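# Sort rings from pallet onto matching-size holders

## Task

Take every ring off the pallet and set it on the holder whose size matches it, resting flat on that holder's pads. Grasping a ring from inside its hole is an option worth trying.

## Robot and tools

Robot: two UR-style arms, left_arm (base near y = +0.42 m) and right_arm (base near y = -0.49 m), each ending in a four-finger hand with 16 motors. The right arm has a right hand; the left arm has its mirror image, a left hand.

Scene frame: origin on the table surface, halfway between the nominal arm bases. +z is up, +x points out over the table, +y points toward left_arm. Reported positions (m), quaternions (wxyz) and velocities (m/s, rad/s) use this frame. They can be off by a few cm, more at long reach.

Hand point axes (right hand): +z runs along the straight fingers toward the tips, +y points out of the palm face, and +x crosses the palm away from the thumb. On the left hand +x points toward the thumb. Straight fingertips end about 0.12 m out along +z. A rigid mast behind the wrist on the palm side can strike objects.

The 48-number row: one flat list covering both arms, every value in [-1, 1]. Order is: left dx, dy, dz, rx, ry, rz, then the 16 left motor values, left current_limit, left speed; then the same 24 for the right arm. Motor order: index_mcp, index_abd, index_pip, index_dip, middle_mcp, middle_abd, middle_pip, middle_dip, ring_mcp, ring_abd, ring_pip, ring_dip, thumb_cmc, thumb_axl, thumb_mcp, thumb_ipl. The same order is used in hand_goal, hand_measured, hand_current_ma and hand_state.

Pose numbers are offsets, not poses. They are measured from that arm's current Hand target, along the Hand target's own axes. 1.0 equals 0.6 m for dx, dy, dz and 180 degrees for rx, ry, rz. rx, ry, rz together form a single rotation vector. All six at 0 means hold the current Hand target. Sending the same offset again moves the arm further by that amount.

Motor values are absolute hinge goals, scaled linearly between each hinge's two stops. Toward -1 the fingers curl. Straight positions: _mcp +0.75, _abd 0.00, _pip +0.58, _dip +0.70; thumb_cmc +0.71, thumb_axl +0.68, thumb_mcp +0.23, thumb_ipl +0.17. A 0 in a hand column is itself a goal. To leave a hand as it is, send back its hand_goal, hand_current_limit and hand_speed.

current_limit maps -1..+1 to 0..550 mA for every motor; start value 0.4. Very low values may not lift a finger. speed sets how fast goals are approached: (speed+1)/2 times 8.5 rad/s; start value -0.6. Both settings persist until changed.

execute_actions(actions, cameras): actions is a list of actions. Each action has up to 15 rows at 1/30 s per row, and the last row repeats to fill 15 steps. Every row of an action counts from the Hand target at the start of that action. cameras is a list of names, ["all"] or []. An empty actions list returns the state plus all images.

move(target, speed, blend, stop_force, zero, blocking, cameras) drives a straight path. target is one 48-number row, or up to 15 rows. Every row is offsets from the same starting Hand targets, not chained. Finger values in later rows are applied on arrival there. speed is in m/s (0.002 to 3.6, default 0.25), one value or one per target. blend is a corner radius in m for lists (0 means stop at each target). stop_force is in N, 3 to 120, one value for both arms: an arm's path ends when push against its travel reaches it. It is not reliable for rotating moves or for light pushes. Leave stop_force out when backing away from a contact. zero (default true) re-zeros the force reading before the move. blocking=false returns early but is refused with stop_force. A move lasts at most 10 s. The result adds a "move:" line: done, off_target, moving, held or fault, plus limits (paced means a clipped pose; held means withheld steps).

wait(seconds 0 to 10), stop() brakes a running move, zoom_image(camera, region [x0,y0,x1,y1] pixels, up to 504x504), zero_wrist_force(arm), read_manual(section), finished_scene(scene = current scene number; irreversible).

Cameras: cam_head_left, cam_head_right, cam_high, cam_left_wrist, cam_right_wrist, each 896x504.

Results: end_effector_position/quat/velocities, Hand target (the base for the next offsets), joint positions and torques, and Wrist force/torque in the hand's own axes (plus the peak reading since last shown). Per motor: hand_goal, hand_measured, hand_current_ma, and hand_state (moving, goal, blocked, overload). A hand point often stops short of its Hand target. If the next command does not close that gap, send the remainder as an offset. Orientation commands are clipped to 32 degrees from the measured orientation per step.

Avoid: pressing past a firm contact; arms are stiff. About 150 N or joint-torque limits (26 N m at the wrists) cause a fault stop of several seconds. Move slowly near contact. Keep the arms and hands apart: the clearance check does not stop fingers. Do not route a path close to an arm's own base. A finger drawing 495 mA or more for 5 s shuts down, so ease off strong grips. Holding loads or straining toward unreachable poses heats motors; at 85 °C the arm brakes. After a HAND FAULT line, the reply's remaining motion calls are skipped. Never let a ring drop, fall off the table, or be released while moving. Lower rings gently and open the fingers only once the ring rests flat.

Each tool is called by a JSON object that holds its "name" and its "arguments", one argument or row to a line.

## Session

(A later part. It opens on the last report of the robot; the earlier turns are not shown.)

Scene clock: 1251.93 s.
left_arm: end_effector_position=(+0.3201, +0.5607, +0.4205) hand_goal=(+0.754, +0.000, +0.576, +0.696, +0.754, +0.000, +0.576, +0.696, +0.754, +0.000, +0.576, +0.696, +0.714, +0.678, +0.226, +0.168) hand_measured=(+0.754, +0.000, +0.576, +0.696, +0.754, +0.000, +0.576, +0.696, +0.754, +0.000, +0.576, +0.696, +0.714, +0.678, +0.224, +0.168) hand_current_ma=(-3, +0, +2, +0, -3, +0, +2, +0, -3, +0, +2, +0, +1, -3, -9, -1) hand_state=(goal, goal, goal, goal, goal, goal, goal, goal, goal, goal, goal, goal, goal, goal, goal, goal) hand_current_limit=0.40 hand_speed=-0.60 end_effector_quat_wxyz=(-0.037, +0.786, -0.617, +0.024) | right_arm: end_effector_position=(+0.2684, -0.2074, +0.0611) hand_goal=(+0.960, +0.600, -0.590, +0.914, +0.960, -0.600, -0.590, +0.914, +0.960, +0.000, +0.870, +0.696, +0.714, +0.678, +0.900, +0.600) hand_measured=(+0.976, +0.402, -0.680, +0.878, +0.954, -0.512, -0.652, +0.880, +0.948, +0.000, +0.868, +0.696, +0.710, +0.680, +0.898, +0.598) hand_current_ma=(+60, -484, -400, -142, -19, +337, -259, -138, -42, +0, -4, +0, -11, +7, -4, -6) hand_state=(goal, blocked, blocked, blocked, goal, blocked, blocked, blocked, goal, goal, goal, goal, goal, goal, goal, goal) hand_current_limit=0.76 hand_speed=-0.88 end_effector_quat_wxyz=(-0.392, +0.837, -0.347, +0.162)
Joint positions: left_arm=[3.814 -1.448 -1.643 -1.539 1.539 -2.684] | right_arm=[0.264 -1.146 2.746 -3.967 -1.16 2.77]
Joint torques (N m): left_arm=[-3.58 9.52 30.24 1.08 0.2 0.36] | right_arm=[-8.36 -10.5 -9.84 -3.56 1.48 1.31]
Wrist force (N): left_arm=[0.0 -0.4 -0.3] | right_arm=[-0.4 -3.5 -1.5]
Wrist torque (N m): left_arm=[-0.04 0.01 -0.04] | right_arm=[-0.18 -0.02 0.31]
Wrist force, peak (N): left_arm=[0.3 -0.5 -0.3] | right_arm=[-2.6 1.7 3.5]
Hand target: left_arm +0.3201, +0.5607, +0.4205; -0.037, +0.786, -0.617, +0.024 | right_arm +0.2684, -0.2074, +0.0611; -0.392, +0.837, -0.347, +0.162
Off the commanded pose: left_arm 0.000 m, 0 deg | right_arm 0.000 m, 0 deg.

{"name": "wait", "arguments": {
  "seconds": 0.1,
  "cameras": ["cam_left_wrist","cam_head_left","cam_right_wrist","cam_head_right","cam_high"]
}}

{"name": "zoom_image", "arguments": {
  "camera": "cam_left_wrist",
  "region": [0, 130, 80, 250]
}}

{"name": "zoom_image", "arguments": {
  "camera": "cam_head_left",
  "region": [560, 210, 680, 310]
}}

{"name": "zoom_image", "arguments": {
  "camera": "cam_right_wrist",
  "region": [380, 0, 760, 220]
}}

{"name": "zoom_image", "arguments": {
  "camera": "cam_high",
  "region": [400, 110, 500, 190]
}}

Scene clock: 1257.73 s.
left_arm: end_effector_position=(+0.3201, +0.5607, +0.4205) hand_goal=(+0.754, +0.000, +0.576, +0.696, +0.754, +0.000, +0.576, +0.696, +0.754, +0.000, +0.576, +0.696, +0.714, +0.678, +0.226, +0.168) hand_measured=(+0.754, +0.000, +0.576, +0.696, +0.754, +0.000, +0.576, +0.696, +0.754, +0.000, +0.576, +0.696, +0.714, +0.678, +0.224, +0.168) hand_current_ma=(-3, +0, +2, +0, -3, +0, +2, +0, -3, +0, +2, +0, +1, -3, -9, -1) hand_state=(goal, goal, goal, goal, goal, goal, goal, goal, goal, goal, goal, goal, goal, goal, goal, goal) hand_current_limit=0.40 hand_speed=-0.60 end_effector_quat_wxyz=(-0.037, +0.786, -0.617, +0.024) | right_arm: end_effector_position=(+0.2684, -0.2074, +0.0611) hand_goal=(+0.960, +0.600, -0.590, +0.914, +0.960, -0.600, -0.590, +0.914, +0.960, +0.000, +0.870, +0.696, +0.714, +0.678, +0.900, +0.600) hand_measured=(+0.976, +0.402, -0.680, +0.878, +0.954, -0.512, -0.652, +0.880, +0.948, +0.000, +0.868, +0.696, +0.710, +0.680, +0.898, +0.598) hand_current_ma=(+60, -484, -400, -142, -19, +337, -259, -138, -42, +0, -4, +0, -11, +7, -4, -6) hand_state=(goal, blocked, blocked, blocked, goal, blocked, blocked, blocked, goal, goal, goal, goal, goal, goal, goal, goal) hand_current_limit=0.76 hand_speed=-0.88 end_effector_quat_wxyz=(-0.392, +0.837, -0.347, +0.162)
Joint positions: left_arm=[3.814 -1.448 -1.643 -1.539 1.539 -2.684] | right_arm=[0.264 -1.146 2.746 -3.967 -1.16 2.77]
Joint torques (N m): left_arm=[-4.58 8.84 29.51 1.15 0.26 0.43] | right_arm=[6.47 -10.24 -9.32 -3.59 -1.62 1.36]
Wrist force (N): left_arm=[-0.2 -0.5 -0.3] | right_arm=[-0.3 -3.5 -1.5]
Wrist torque (N m): left_arm=[-0.05 0.03 -0.05] | right_arm=[-0.19 -0.03 0.31]
Wrist force, peak (N): left_arm=[0.3 -0.3 -0.6] | right_arm=[-0.3 -3.8 -1.7]
Hand target: left_arm +0.3201, +0.5607, +0.4205; -0.037, +0.786, -0.617, +0.024 | right_arm +0.2684, -0.2074, +0.0611; -0.392, +0.837, -0.347, +0.162
Off the commanded pose: left_arm 0.000 m, 0 deg | right_arm 0.000 m, 0 deg.
wait: 0.10 s; at rest from the start
camera_calibration:
cam_left_wrist: T_world_to_cam=[[0.456487, 0.887498, 0.0629795, -0.699569], [0.559176, -0.341231, 0.755568, -0.345446], [0.692056, -0.309691, -0.652036, 0.348182], [0, 0, 0, 1]] pos_world=[0.271548, 0.610818, 0.532093]
cam_right_wrist: T_world_to_cam=[[-0.846076, 0.299363, -0.441064, 0.346514], [-0.428291, 0.110855, 0.896815, 0.0284089], [0.317367, 0.947678, 0.034423, 0.234644], [0, 0, 0, 1]] pos_world=[0.230876, -0.32925, 0.11928]

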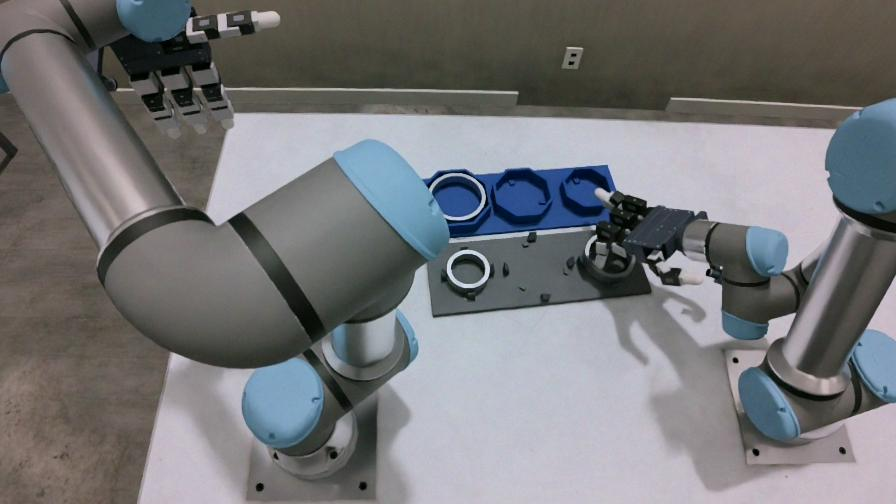

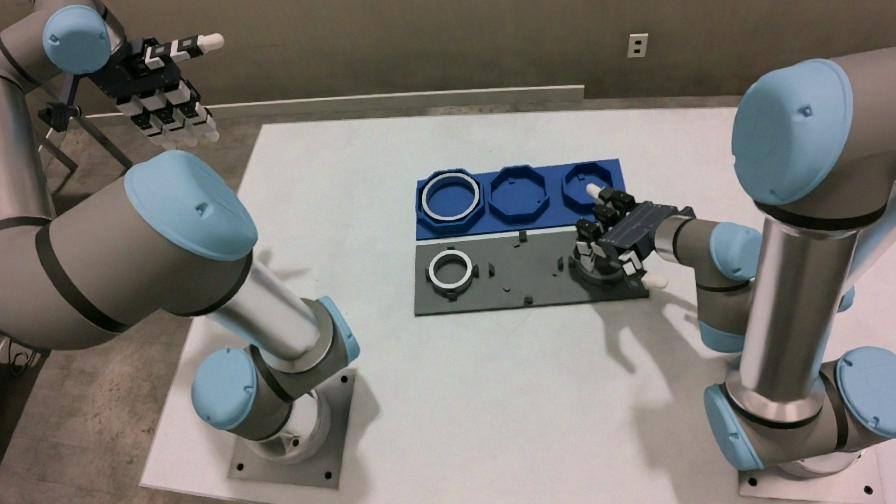

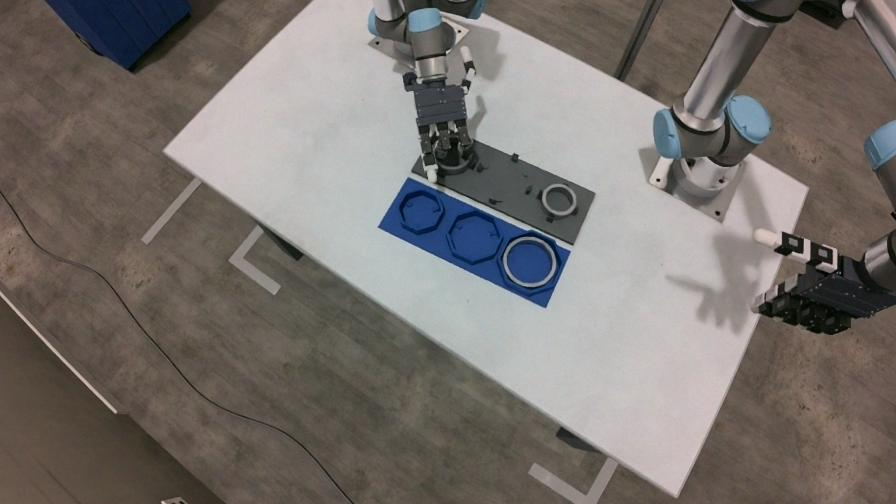

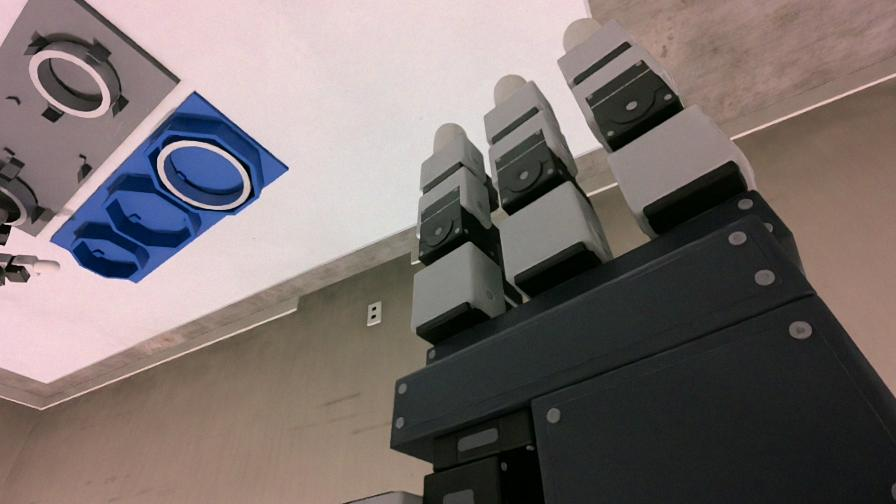

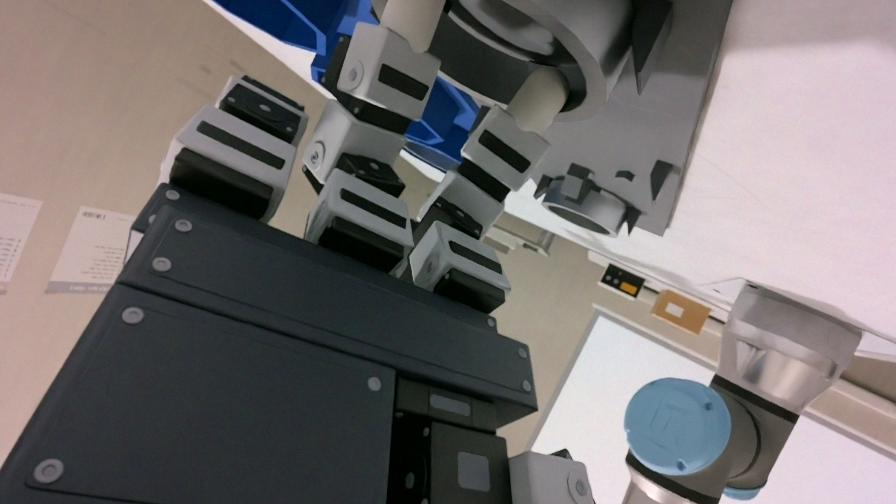

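Scaled by 4.200 from the camera's 896x504 image, which has a finer 1280x720 frame.

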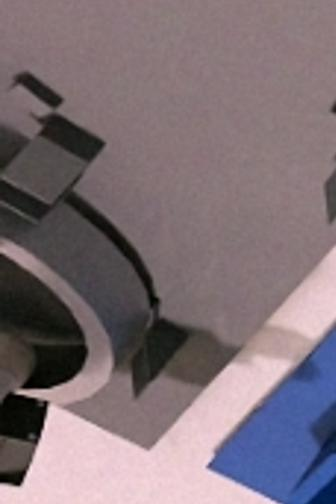

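Scaled by 4.200 from the camera's 896x504 image, which has a finer 1280x720 frame.

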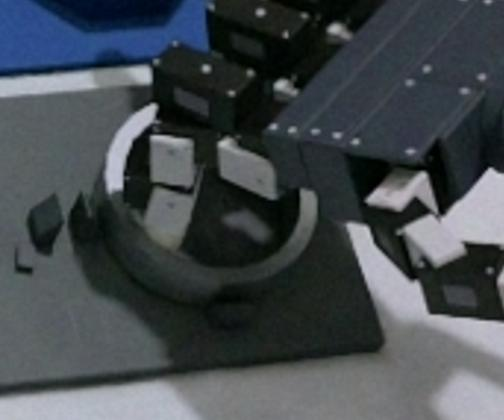

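Scaled by 1.326 from the camera's 896x504 image, which has a finer 1280x720 frame.

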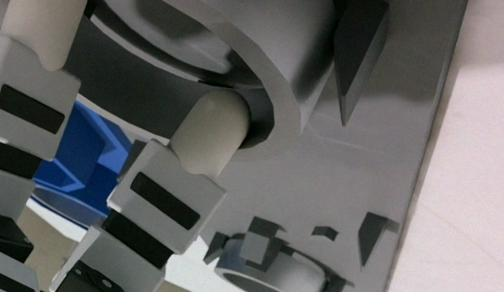

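Scaled by 5.040 from the camera's 896x504 image, which has a finer 1280x720 frame.

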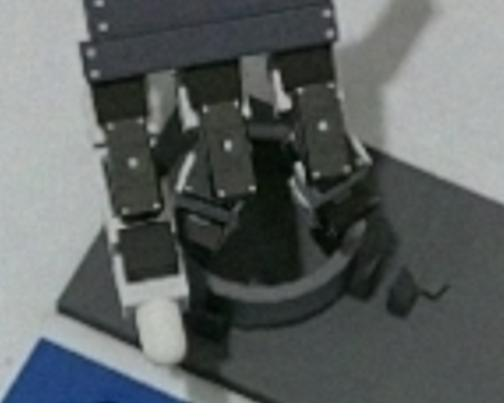

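{"name": "execute_actions", "arguments": {
  "actions": [
    [[0,0,0,0,0,0,0.754,0,0.576,0.696,0.754,0,0.576,0.696,0.754,0,0.576,0.696,0.714,0.678,0.226,0.168,0.4,-0.6,0,0,0,0,0,0,0.96,0,-0.59,0.914,0.96,0,-0.59,0.914,0.96,0,0.87,0.696,0.714,0.678,0.9,0.6,0.4,-0.8]],
    [[0,0,0,0,0,0,0.754,0,0.576,0.696,0.754,0,0.576,0.696,0.754,0,0.576,0.696,0.714,0.678,0.226,0.168,0.4,-0.6,0,0,0,0,0,0,0.96,0,-0.59,0.914,0.96,0,-0.59,0.914,0.96,0,0.87,0.696,0.714,0.678,0.9,0.6,0.4,-0.8]]
  ]
}}

{"name": "move", "arguments": {
  "target": [
    [0,0,0,0,0,0,0.754,0,0.576,0.696,0.754,0,0.576,0.696,0.754,0,0.576,0.696,0.714,0.678,0.226,0.168,0.4,-0.6,0,-0.0894,-0.0750,0,0,0,0.96,0,-0.59,0.914,0.96,0,-0.59,0.914,0.96,0,0.87,0.696,0.714,0.678,0.9,0.6,0.4,-0.8],
    [0,0,0,0,0,0,0.754,0,0.576,0.696,0.754,0,0.576,0.696,0.754,0,0.576,0.696,0.714,0.678,0.226,0.168,0.4,-0.6,0,0.0714,-0.2666,0,0,0,0.96,0,-0.59,0.914,0.96,0,-0.59,0.914,0.96,0,0.87,0.696,0.714,0.678,0.9,0.6,0.4,-0.8]
  ],
  "speed": [0.08, 0.14],
  "blend": [0.01, 0],
  "cameras": ["cam_left_wrist","cam_head_left","cam_head_right","cam_high"]
}}

{"name": "zoom_image", "arguments": {
  "camera": "cam_left_wrist",
  "region": [0, 130, 80, 250]
}}

{"name": "zoom_image", "arguments": {
  "camera": "cam_head_left",
  "region": [560, 210, 680, 310]
}}

{"name": "zoom_image", "arguments": {
  "camera": "cam_high",
  "region": [400, 110, 500, 190]
}}

{"name": "zoom_image", "arguments": {
  "camera": "cam_head_right",
  "region": [540, 210, 660, 310]
}}

Scene clock: 1269.60 s.
left_arm: end_effector_position=(+0.3201, +0.5607, +0.4205) hand_goal=(+0.754, +0.000, +0.576, +0.696, +0.754, +0.000, +0.576, +0.696, +0.754, +0.000, +0.576, +0.696, +0.714, +0.678, +0.226, +0.168) hand_measured=(+0.754, +0.000, +0.576, +0.696, +0.754, +0.000, +0.576, +0.696, +0.754, +0.000, +0.576, +0.696, +0.714, +0.678, +0.224, +0.168) hand_current_ma=(-3, +0, +2, +0, -3, +0, +2, +0, -3, +0, +2, +0, +1, -3, -9, -1) hand_state=(goal, goal, goal, goal, goal, goal, goal, goal, goal, goal, goal, goal, goal, goal, goal, goal) hand_current_limit=0.40 hand_speed=-0.60 end_effector_quat_wxyz=(-0.037, +0.786, -0.617, +0.024) | right_arm: end_effector_position=(+0.2684, -0.2074, +0.0611) hand_goal=(+0.960, +0.000, -0.590, +0.914, +0.960, +0.000, -0.590, +0.914, +0.960, +0.000, +0.870, +0.696, +0.714, +0.678, +0.900, +0.600) hand_measured=(+0.948, +0.004, -0.592, +0.912, +0.946, -0.004, -0.592, +0.912, +0.948, +0.000, +0.868, +0.696, +0.710, +0.680, +0.898, +0.598) hand_current_ma=(-44, +9, -8, -8, -53, -9, -7, -9, -42, +0, -4, +0, -11, +7, -4, -6) hand_state=(goal, goal, goal, goal, goal, goal, goal, goal, goal, goal, goal, goal, goal, goal, goal, goal) hand_current_limit=0.40 hand_speed=-0.80 end_effector_quat_wxyz=(-0.392, +0.837, -0.347, +0.162)
Joint positions: left_arm=[3.814 -1.448 -1.643 -1.539 1.539 -2.684] | right_arm=[0.264 -1.146 2.746 -3.967 -1.16 2.77]
Joint torques (N m): left_arm=[-4.71 9.56 29.56 1.09 0.3 0.39] | right_arm=[10.93 -19.26 -9.38 -0.89 -0.76 1.36]
Wrist force (N): left_arm=[0.1 -0.2 -0.4] | right_arm=[-1.5 1.0 1.5]
Wrist torque (N m): left_arm=[0.00 -0.01 -0.03] | right_arm=[-0.46 0.09 0.07]
Wrist force, peak (N): left_arm=[0.1 -0.6 -0.4] | right_arm=[0.4 -3.9 -4.7]
Hand target: left_arm +0.3201, +0.5607, +0.4205; -0.037, +0.786, -0.617, +0.024 | right_arm +0.2684, -0.2074, +0.0611; -0.392, +0.837, -0.347, +0.162
Off the commanded pose: left_arm 0.000 m, 0 deg | right_arm 0.000 m, 0 deg.

Scene clock: 1271.30 s.
left_arm: end_effector_position=(+0.3201, +0.5607, +0.4205) hand_goal=(+0.754, +0.000, +0.576, +0.696, +0.754, +0.000, +0.576, +0.696, +0.754, +0.000, +0.576, +0.696, +0.714, +0.678, +0.226, +0.168) hand_measured=(+0.754, +0.000, +0.576, +0.696, +0.754, +0.000, +0.576, +0.696, +0.754, +0.000, +0.576, +0.696, +0.714, +0.678, +0.224, +0.168) hand_current_ma=(-3, +0, +2, +0, -3, +0, +2, +0, -3, +0, +2, +0, +1, -3, -9, -1) hand_state=(goal, goal, goal, goal, goal, goal, goal, goal, goal, goal, goal, goal, goal, goal, goal, goal) hand_current_limit=0.40 hand_speed=-0.60 end_effector_quat_wxyz=(-0.037, +0.786, -0.617, +0.024) | right_arm: end_effector_position=(+0.2542, -0.2207, +0.1287) hand_goal=(+0.960, +0.000, -0.590, +0.914, +0.960, +0.000, -0.590, +0.914, +0.960, +0.000, +0.870, +0.696, +0.714, +0.678, +0.900, +0.600) hand_measured=(+0.948, +0.004, -0.592, +0.912, +0.946, -0.004, -0.592, +0.912, +0.948, +0.000, +0.868, +0.696, +0.710, +0.680, +0.898, +0.598) hand_current_ma=(-44, +9, -8, -8, -52, -8, -6, -9, -42, +0, -4, +0, -12, +8, -4, -6) hand_state=(goal, goal, goal, goal, goal, goal, goal, goal, goal, goal, goal, goal, goal, goal, goal, goal) hand_current_limit=0.40 hand_speed=-0.80 end_effector_quat_wxyz=(-0.392, +0.836, -0.347, +0.163)
Joint positions: left_arm=[3.814 -1.448 -1.643 -1.539 1.539 -2.684] | right_arm=[0.22 -1.601 2.771 -3.527 -1.131 2.738]
Joint torques (N m): left_arm=[-4.79 9.17 29.77 1.05 0.3 0.4] | right_arm=[12.34 -1.87 -19.87 -4.58 -2.35 1.53]
Wrist force (N): left_arm=[0.3 -0.4 -0.5] | right_arm=[-1.4 1.4 1.6]
Wrist torque (N m): left_arm=[-0.02 -0.03 -0.01] | right_arm=[-0.42 0.08 -0.05]
Wrist force, peak (N): left_arm=[0.3 -0.4 -0.5] | right_arm=[-1.3 4.3 -0.4]
Hand target: left_arm +0.3201, +0.5607, +0.4205; -0.037, +0.786, -0.617, +0.024 | right_arm +0.2542, -0.2206, +0.1287; -0.392, +0.836, -0.347, +0.163 (not the last commanded pose)
Off the commanded pose: left_arm 0.000 m, 0 deg | right_arm 0.131 m, 0 deg.
move: held (right_arm; a check stopped the path); path passed 1 of 2 targets; limits=held
pose unreachable (right arm): on one or more control steps of this call, first in action 0 (counted from 0), this arm could not follow its commanded pose, so it was not sent that pose on those steps. It may still have moved: this result reports where it is.
cause: moving toward the commanded pose would bring two parts of the arm too close to each other (joints 3 (elbow) and 4 (wrist 1) lie between them).
camera_calibration:
cam_left_wrist: T_world_to_cam=[[0.456487, 0.887498, 0.0629795, -0.699569], [0.559176, -0.341231, 0.755568, -0.345446], [0.692056, -0.309691, -0.652036, 0.348182], [0, 0, 0, 1]] pos_world=[0.271548, 0.610818, 0.532093]
Images, in order (width x height): cam_head_left 896x504, cam_head_right 896x504, cam_high 896x504, cam_left_wrist 896x504.

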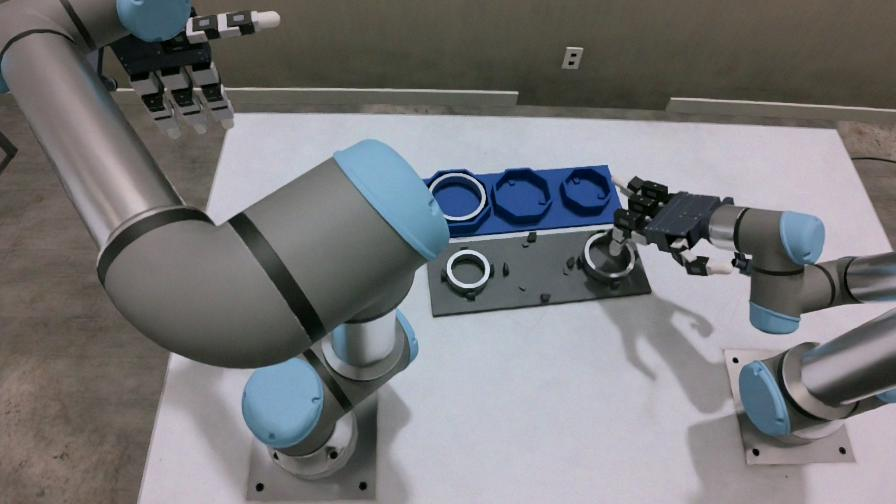

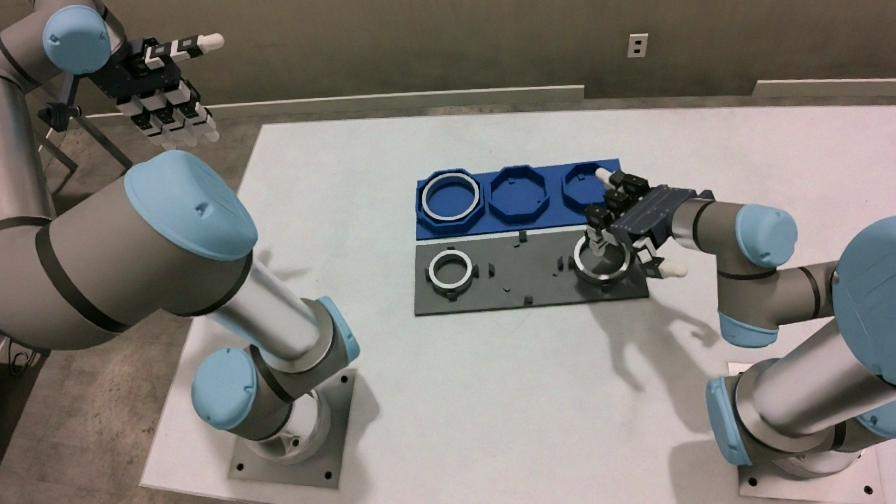

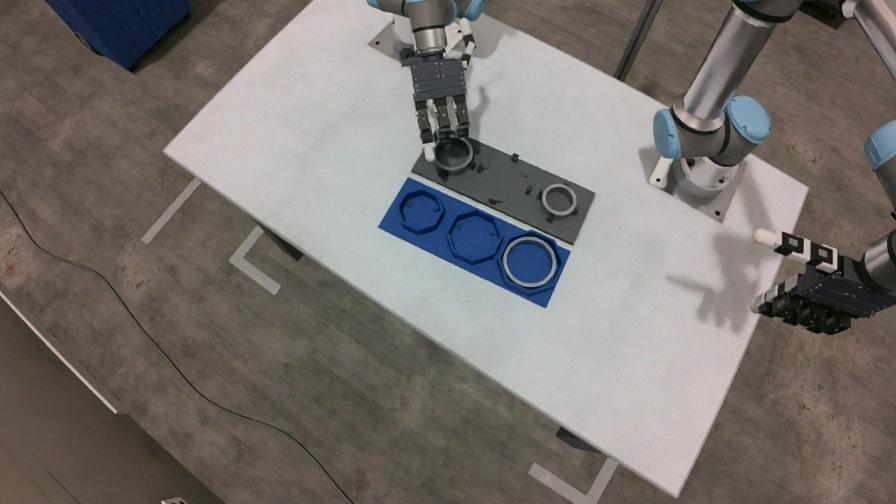

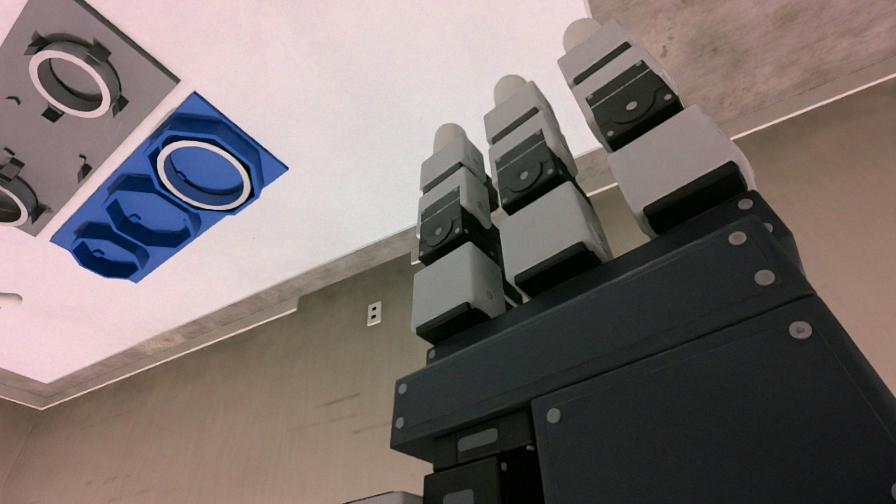

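Scaled by 4.200 from the camera's 896x504 image, which has a finer 1280x720 frame.

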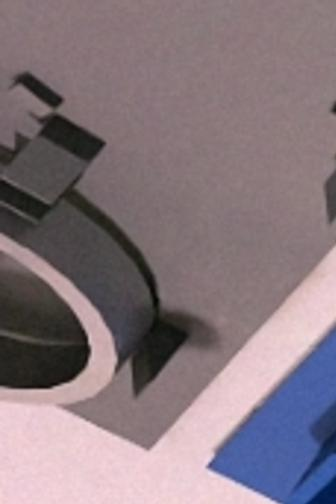

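Scaled by 4.200 from the camera's 896x504 image, which has a finer 1280x720 frame.

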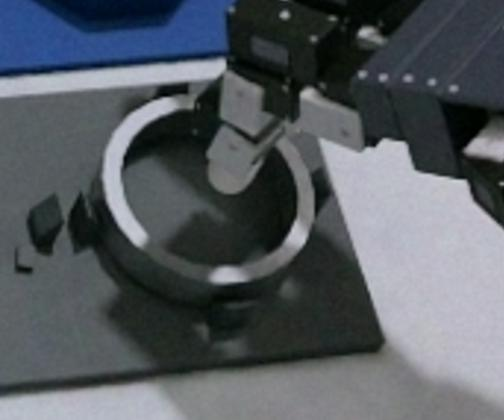

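Scaled by 5.040 from the camera's 896x504 image, which has a finer 1280x720 frame.

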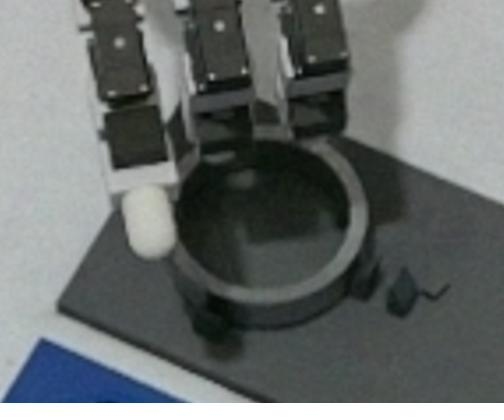

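Scaled by 4.200 from the camera's 896x504 image, which has a finer 1280x720 frame.

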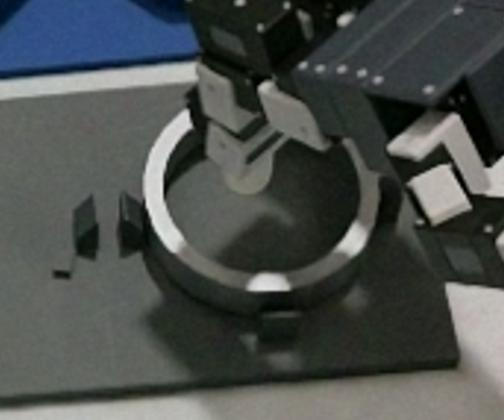

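{"name": "move", "arguments": {
  "target": [
    [0,0,0,0,0,0,0.754,0,0.576,0.696,0.754,0,0.576,0.696,0.754,0,0.576,0.696,0.714,0.678,0.226,0.168,0.4,-0.6,-0.2394,-0.3552,0.4233,0,0,0,0.96,-0.18,-0.59,0.914,0.96,0,0.87,0.696,0.96,0.18,-0.59,0.914,0.714,0.678,0.9,0.6,0.2,-0.8],
    [0,0,0,0,0,0,0.754,0,0.576,0.696,0.754,0,0.576,0.696,0.754,0,0.576,0.696,0.714,0.678,0.226,0.168,0.4,-0.6,-0.2394,-0.3007,0.4690,0,0,0,0.96,-0.18,-0.59,0.914,0.96,0,0.87,0.696,0.96,0.18,-0.59,0.914,0.714,0.678,0.9,0.6,0.2,-0.8]
  ],
  "speed": [0.18, 0.08],
  "blend": [0.01, 0],
  "cameras": ["cam_left_wrist","cam_head_left","cam_head_right","cam_high"]
}}

{"name": "zoom_image", "arguments": {
  "camera": "cam_left_wrist",
  "region": [0, 130, 80, 250]
}}

{"name": "zoom_image", "arguments": {
  "camera": "cam_left_wrist",
  "region": [140, 120, 270, 230]
}}

{"name": "zoom_image", "arguments": {
  "camera": "cam_head_left",
  "region": [410, 155, 510, 235]
}}

{"name": "zoom_image", "arguments": {
  "camera": "cam_high",
  "region": [400, 110, 500, 190]
}}

{"name": "zoom_image", "arguments": {
  "camera": "cam_head_right",
  "region": [540, 210, 660, 310]
}}

{"name": "zoom_image", "arguments": {
  "camera": "cam_head_right",
  "region": [410, 155, 510, 235]
}}

Scene clock: 1310.00 s.
left_arm: end_effector_position=(+0.3201, +0.5607, +0.4205) hand_goal=(+0.754, +0.000, +0.576, +0.696, +0.754, +0.000, +0.576, +0.696, +0.754, +0.000, +0.576, +0.696, +0.714, +0.678, +0.226, +0.168) hand_measured=(+0.754, +0.000, +0.576, +0.696, +0.754, +0.000, +0.576, +0.696, +0.754, +0.000, +0.576, +0.696, +0.714, +0.678, +0.224, +0.168) hand_current_ma=(-3, +0, +2, +0, -3, +0, +2, +0, -3, +0, +2, +0, +1, -3, -9, -1) hand_state=(goal, goal, goal, goal, goal, goal, goal, goal, goal, goal, goal, goal, goal, goal, goal, goal) hand_current_limit=0.40 hand_speed=-0.60 end_effector_quat_wxyz=(-0.037, +0.786, -0.617, +0.024) | right_arm: end_effector_position=(+0.3879, +0.1152, +0.0873) hand_goal=(+0.960, -0.180, -0.590, +0.914, +0.960, +0.000, +0.870, +0.696, +0.960, +0.180, -0.590, +0.914, +0.714, +0.678, +0.900, +0.600) hand_measured=(+0.948, -0.176, -0.592, +0.912, +0.946, -0.004, +0.862, +0.698, +0.948, +0.176, -0.588, +0.912, +0.710, +0.680, +0.898, +0.598) hand_current_ma=(-44, +10, -8, -8, -52, -8, -24, +8, -42, -9, +9, -8, -12, +8, -4, -6) hand_state=(goal, goal, goal, goal, goal, goal, goal, goal, goal, goal, goal, goal, goal, goal, goal, goal) hand_current_limit=0.20 hand_speed=-0.80 end_effector_quat_wxyz=(-0.392, +0.836, -0.347, +0.163)
Joint positions: left_arm=[3.814 -1.448 -1.643 -1.539 1.539 -2.684] | right_arm=[0.816 -0.867 1.769 -3.35 -1.577 3.146]
Joint torques (N m): left_arm=[-3.72 9.12 30.26 0.98 0.23 0.29] | right_arm=[11.27 -37.09 -25.9 -5.07 -2.94 1.72]
Wrist force (N): left_arm=[0.2 -0.3 -0.4] | right_arm=[-1.3 1.0 1.5]
Wrist torque (N m): left_arm=[-0.02 -0.02 -0.02] | right_arm=[-0.45 0.07 -0.03]
Wrist force, peak (N): left_arm=[0.2 -0.6 -0.5] | right_arm=[-1.3 1.6 1.9]
Hand target: left_arm +0.3201, +0.5607, +0.4205; -0.037, +0.786, -0.617, +0.024 | right_arm +0.3879, +0.1152, +0.0873; -0.392, +0.836, -0.347, +0.163
Off the commanded pose: left_arm 0.000 m, 0 deg | right_arm 0.000 m, 0 deg.
move: done
camera_calibration:
cam_left_wrist: T_world_to_cam=[[0.456487, 0.887498, 0.0629795, -0.699569], [0.559176, -0.341231, 0.755568, -0.345446], [0.692056, -0.309691, -0.652036, 0.348182], [0, 0, 0, 1]] pos_world=[0.271548, 0.610818, 0.532093]
Images, in order (width x height): cam_head_left 896x504, cam_head_right 896x504, cam_high 896x504, cam_left_wrist 896x504.

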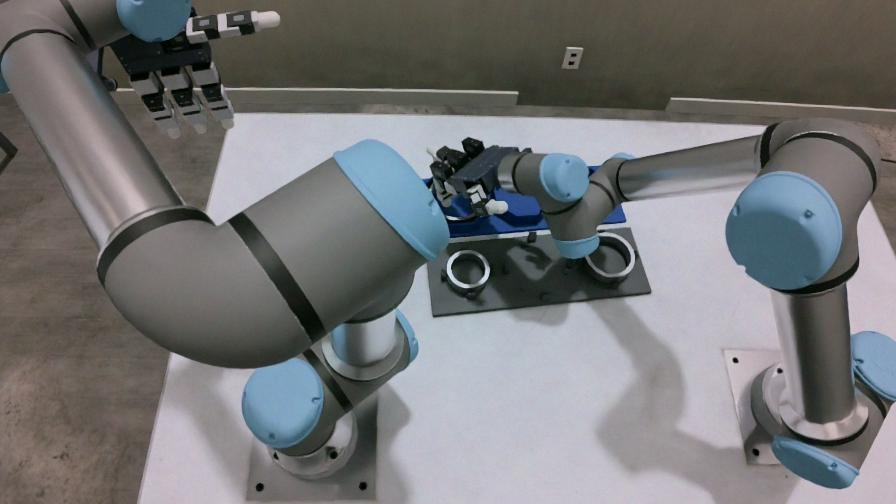

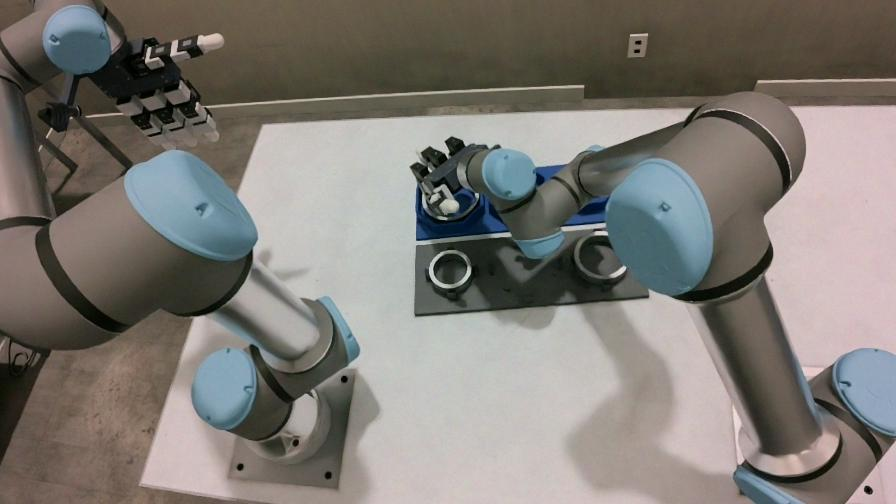

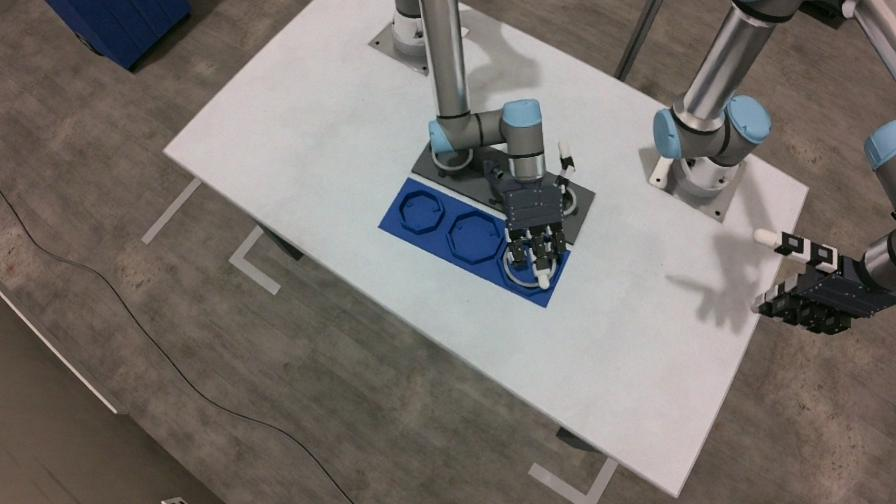

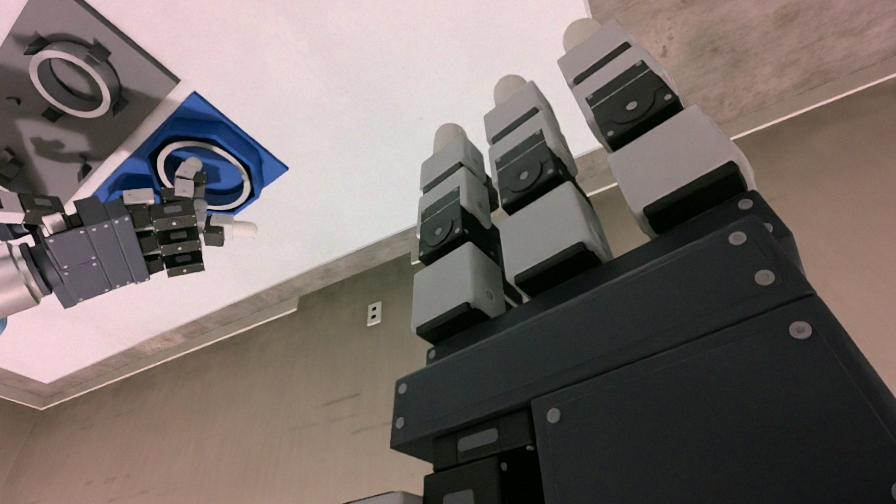

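Scaled by 4.200 from the camera's 896x504 image, which has a finer 1280x720 frame.

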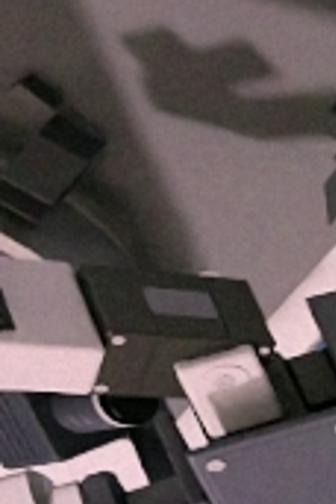

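Scaled by 3.877 from the camera's 896x504 image, which has a finer 1280x720 frame.

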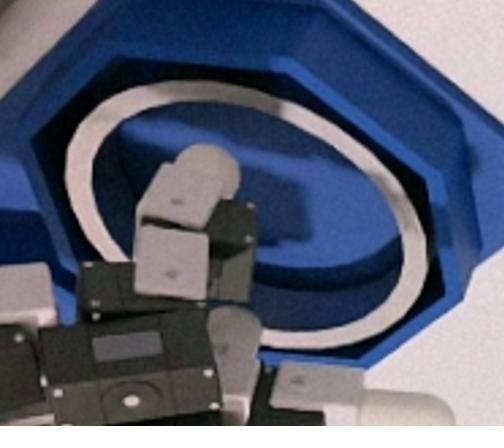

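Scaled by 5.040 from the camera's 896x504 image, which has a finer 1280x720 frame.

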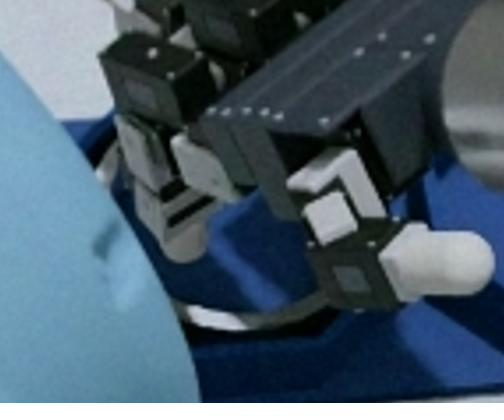

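Scaled by 5.040 from the camera's 896x504 image, which has a finer 1280x720 frame.

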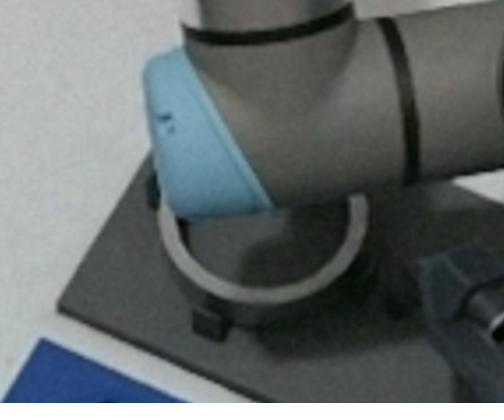

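Scaled by 4.200 from the camera's 896x504 image, which has a finer 1280x720 frame.

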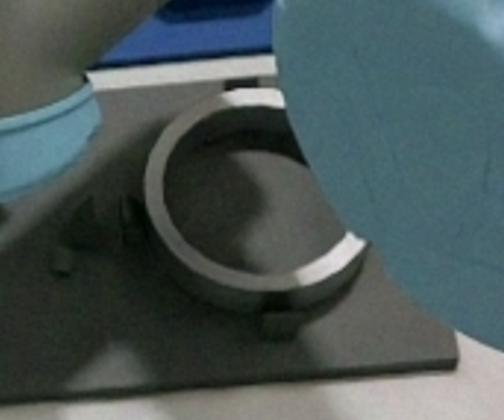

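Scaled by 5.040 from the camera's 896x504 image, which has a finer 1280x720 frame.

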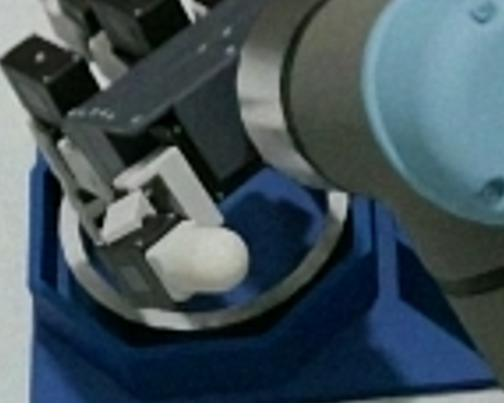

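{"name": "move", "arguments": {
  "target": [
    [0,0,0,0,0,0,0.754,0,0.576,0.696,0.754,0,0.576,0.696,0.754,0,0.576,0.696,0.714,0.678,0.226,0.168,0.4,-0.6,0,-0.0066,0.0079,0,0,0,0.96,-0.18,-0.59,0.914,0.96,0,0.87,0.696,0.96,0.18,-0.59,0.914,0.714,0.678,0.9,0.6,0.2,-0.8],
    [0,0,0,0,0,0,0.754,0,0.576,0.696,0.754,0,0.576,0.696,0.754,0,0.576,0.696,0.714,0.678,0.226,0.168,0.4,-0.6,0,0.0276,0.0366,0,0,0,0.96,-0.18,-0.59,0.914,0.96,0,0.87,0.696,0.96,0.18,-0.59,0.914,0.714,0.678,0.9,0.6,0.2,-0.8]
  ],
  "speed": 0.04,
  "stop_force": 5,
  "cameras": ["cam_left_wrist","cam_head_left","cam_head_right","cam_high"]
}}

{"name": "zoom_image", "arguments": {
  "camera": "cam_left_wrist",
  "region": [140, 120, 270, 230]
}}

{"name": "zoom_image", "arguments": {
  "camera": "cam_head_left",
  "region": [410, 155, 510, 235]
}}

{"name": "zoom_image", "arguments": {
  "camera": "cam_high",
  "region": [480, 210, 580, 310]
}}

Scene clock: 1357.60 s.
left_arm: end_effector_position=(+0.3201, +0.5607, +0.4205) hand_goal=(+0.754, +0.000, +0.576, +0.696, +0.754, +0.000, +0.576, +0.696, +0.754, +0.000, +0.576, +0.696, +0.714, +0.678, +0.226, +0.168) hand_measured=(+0.754, +0.000, +0.576, +0.696, +0.754, +0.000, +0.576, +0.696, +0.754, +0.000, +0.576, +0.696, +0.714, +0.678, +0.224, +0.168) hand_current_ma=(-3, +0, +2, +0, -3, +0, +2, +0, -3, +0, +2, +0, +1, -3, -9, -1) hand_state=(goal, goal, goal, goal, goal, goal, goal, goal, goal, goal, goal, goal, goal, goal, goal, goal) hand_current_limit=0.40 hand_speed=-0.60 end_effector_quat_wxyz=(-0.037, +0.786, -0.617, +0.024) | right_arm: end_effector_position=(+0.3924, +0.1196, +0.0605) hand_goal=(+0.960, -0.180, -0.590, +0.914, +0.960, +0.000, +0.870, +0.696, +0.960, +0.180, -0.590, +0.914, +0.714, +0.678, +0.900, +0.600) hand_measured=(+0.948, -0.176, -0.592, +0.912, +0.946, -0.004, +0.862, +0.698, +0.948, +0.176, -0.588, +0.912, +0.710, +0.680, +0.898, +0.598) hand_current_ma=(-44, +10, -8, -8, -52, -8, -24, +7, -42, -9, +9, -8, -12, +8, -4, -6) hand_state=(goal, goal, goal, goal, goal, goal, goal, goal, goal, goal, goal, goal, goal, goal, goal, goal) hand_current_limit=0.20 hand_speed=-0.80 end_effector_quat_wxyz=(-0.392, +0.836, -0.347, +0.163)
Joint positions: left_arm=[3.814 -1.448 -1.643 -1.539 1.539 -2.684] | right_arm=[0.816 -0.806 1.75 -3.391 -1.577 3.146]
Joint torques (N m): left_arm=[-4.17 8.57 29.71 1.05 0.28 0.36] | right_arm=[-12.14 -39.19 -24.8 -4.62 2.37 -1.12]
Wrist force (N): left_arm=[0.2 -0.3 -0.5] | right_arm=[-1.1 1.0 1.4]
Wrist torque (N m): left_arm=[-0.01 -0.02 -0.02] | right_arm=[-0.45 0.05 -0.02]
Wrist force, peak (N): left_arm=[0.1 -0.5 -0.6] | right_arm=[-1.4 1.4 1.7]
Hand target: left_arm +0.3201, +0.5607, +0.4205; -0.037, +0.786, -0.617, +0.024 | right_arm +0.3924, +0.1196, +0.0605; -0.392, +0.836, -0.347, +0.163
Off the commanded pose: left_arm 0.000 m, 0 deg | right_arm 0.000 m, 0 deg.
move: done
camera_calibration:
cam_left_wrist: T_world_to_cam=[[0.456487, 0.887498, 0.0629795, -0.699569], [0.559176, -0.341231, 0.755568, -0.345446], [0.692056, -0.309691, -0.652036, 0.348182], [0, 0, 0, 1]] pos_world=[0.271548, 0.610818, 0.532093]
Images, in order (width x height): cam_head_left 896x504, cam_head_right 896x504, cam_high 896x504, cam_left_wrist 896x504.

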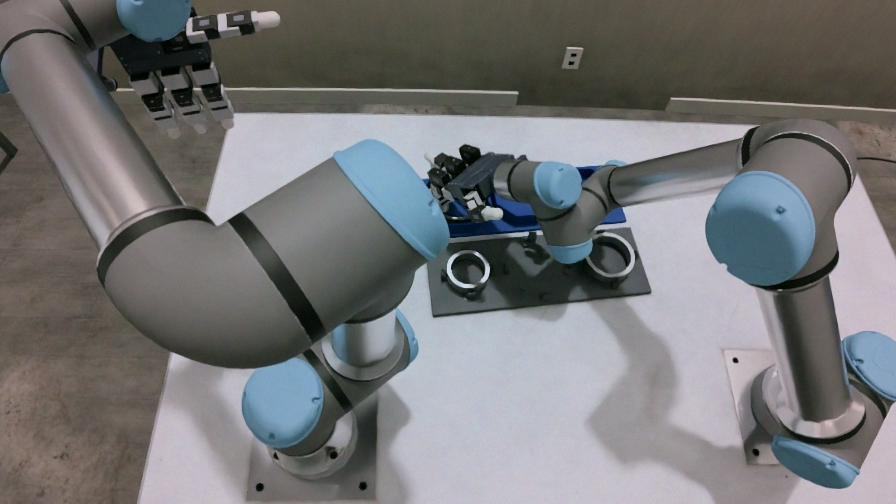

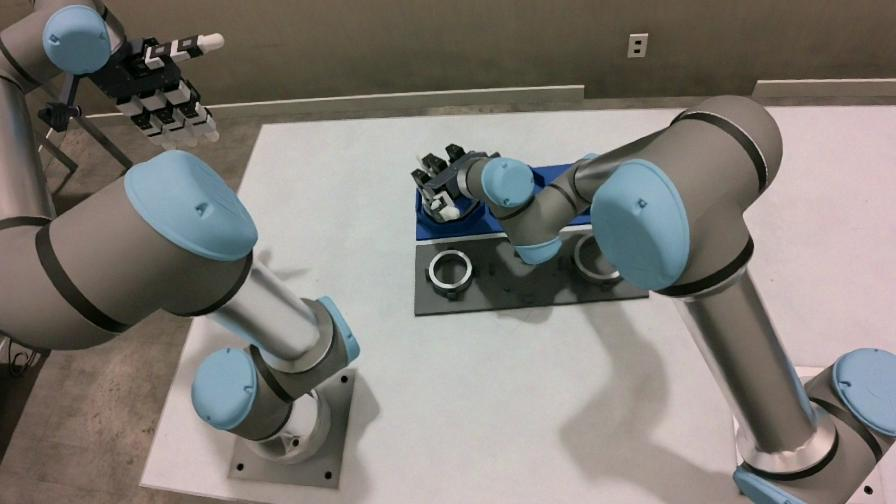

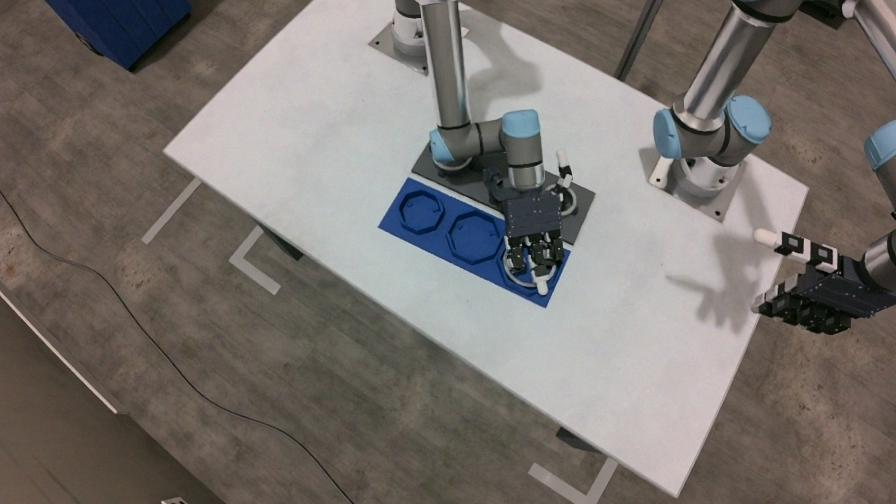

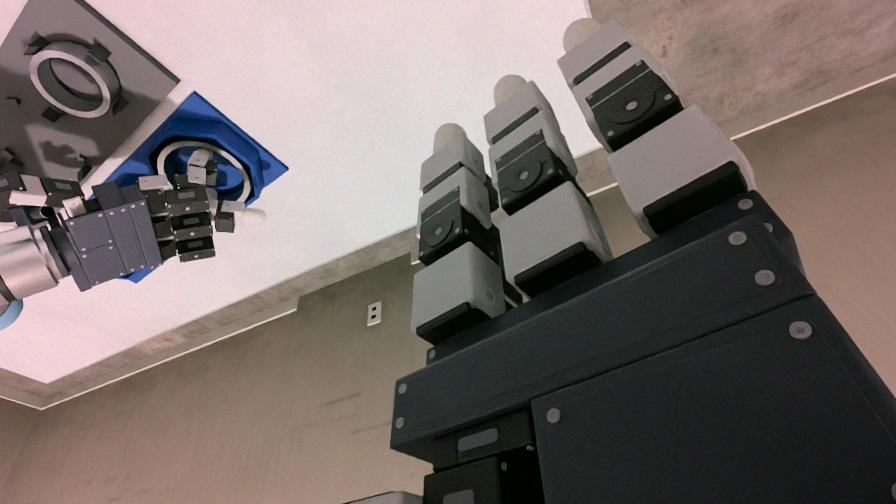

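Scaled by 3.877 from the camera's 896x504 image, which has a finer 1280x720 frame.

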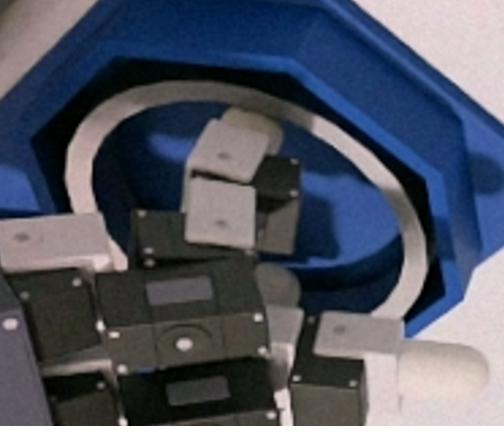

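Scaled by 5.040 from the camera's 896x504 image, which has a finer 1280x720 frame.

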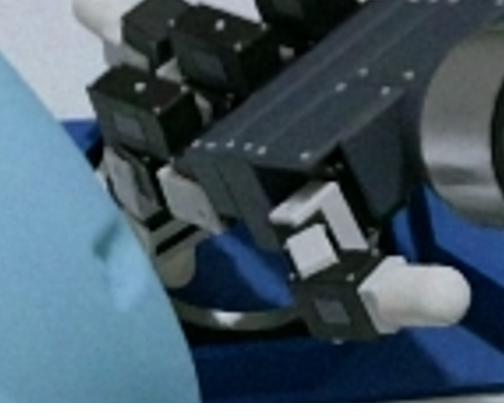

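Scaled by 5.040 from the camera's 896x504 image, which has a finer 1280x720 frame.

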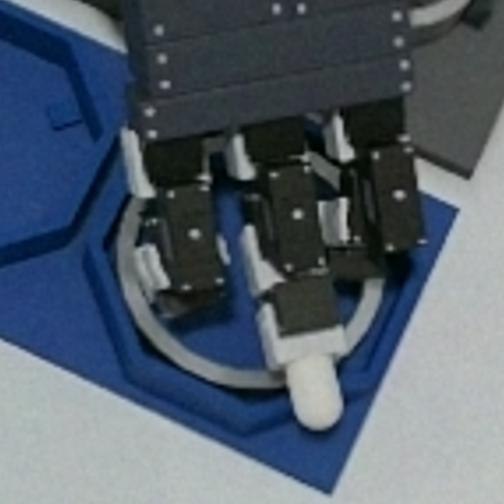

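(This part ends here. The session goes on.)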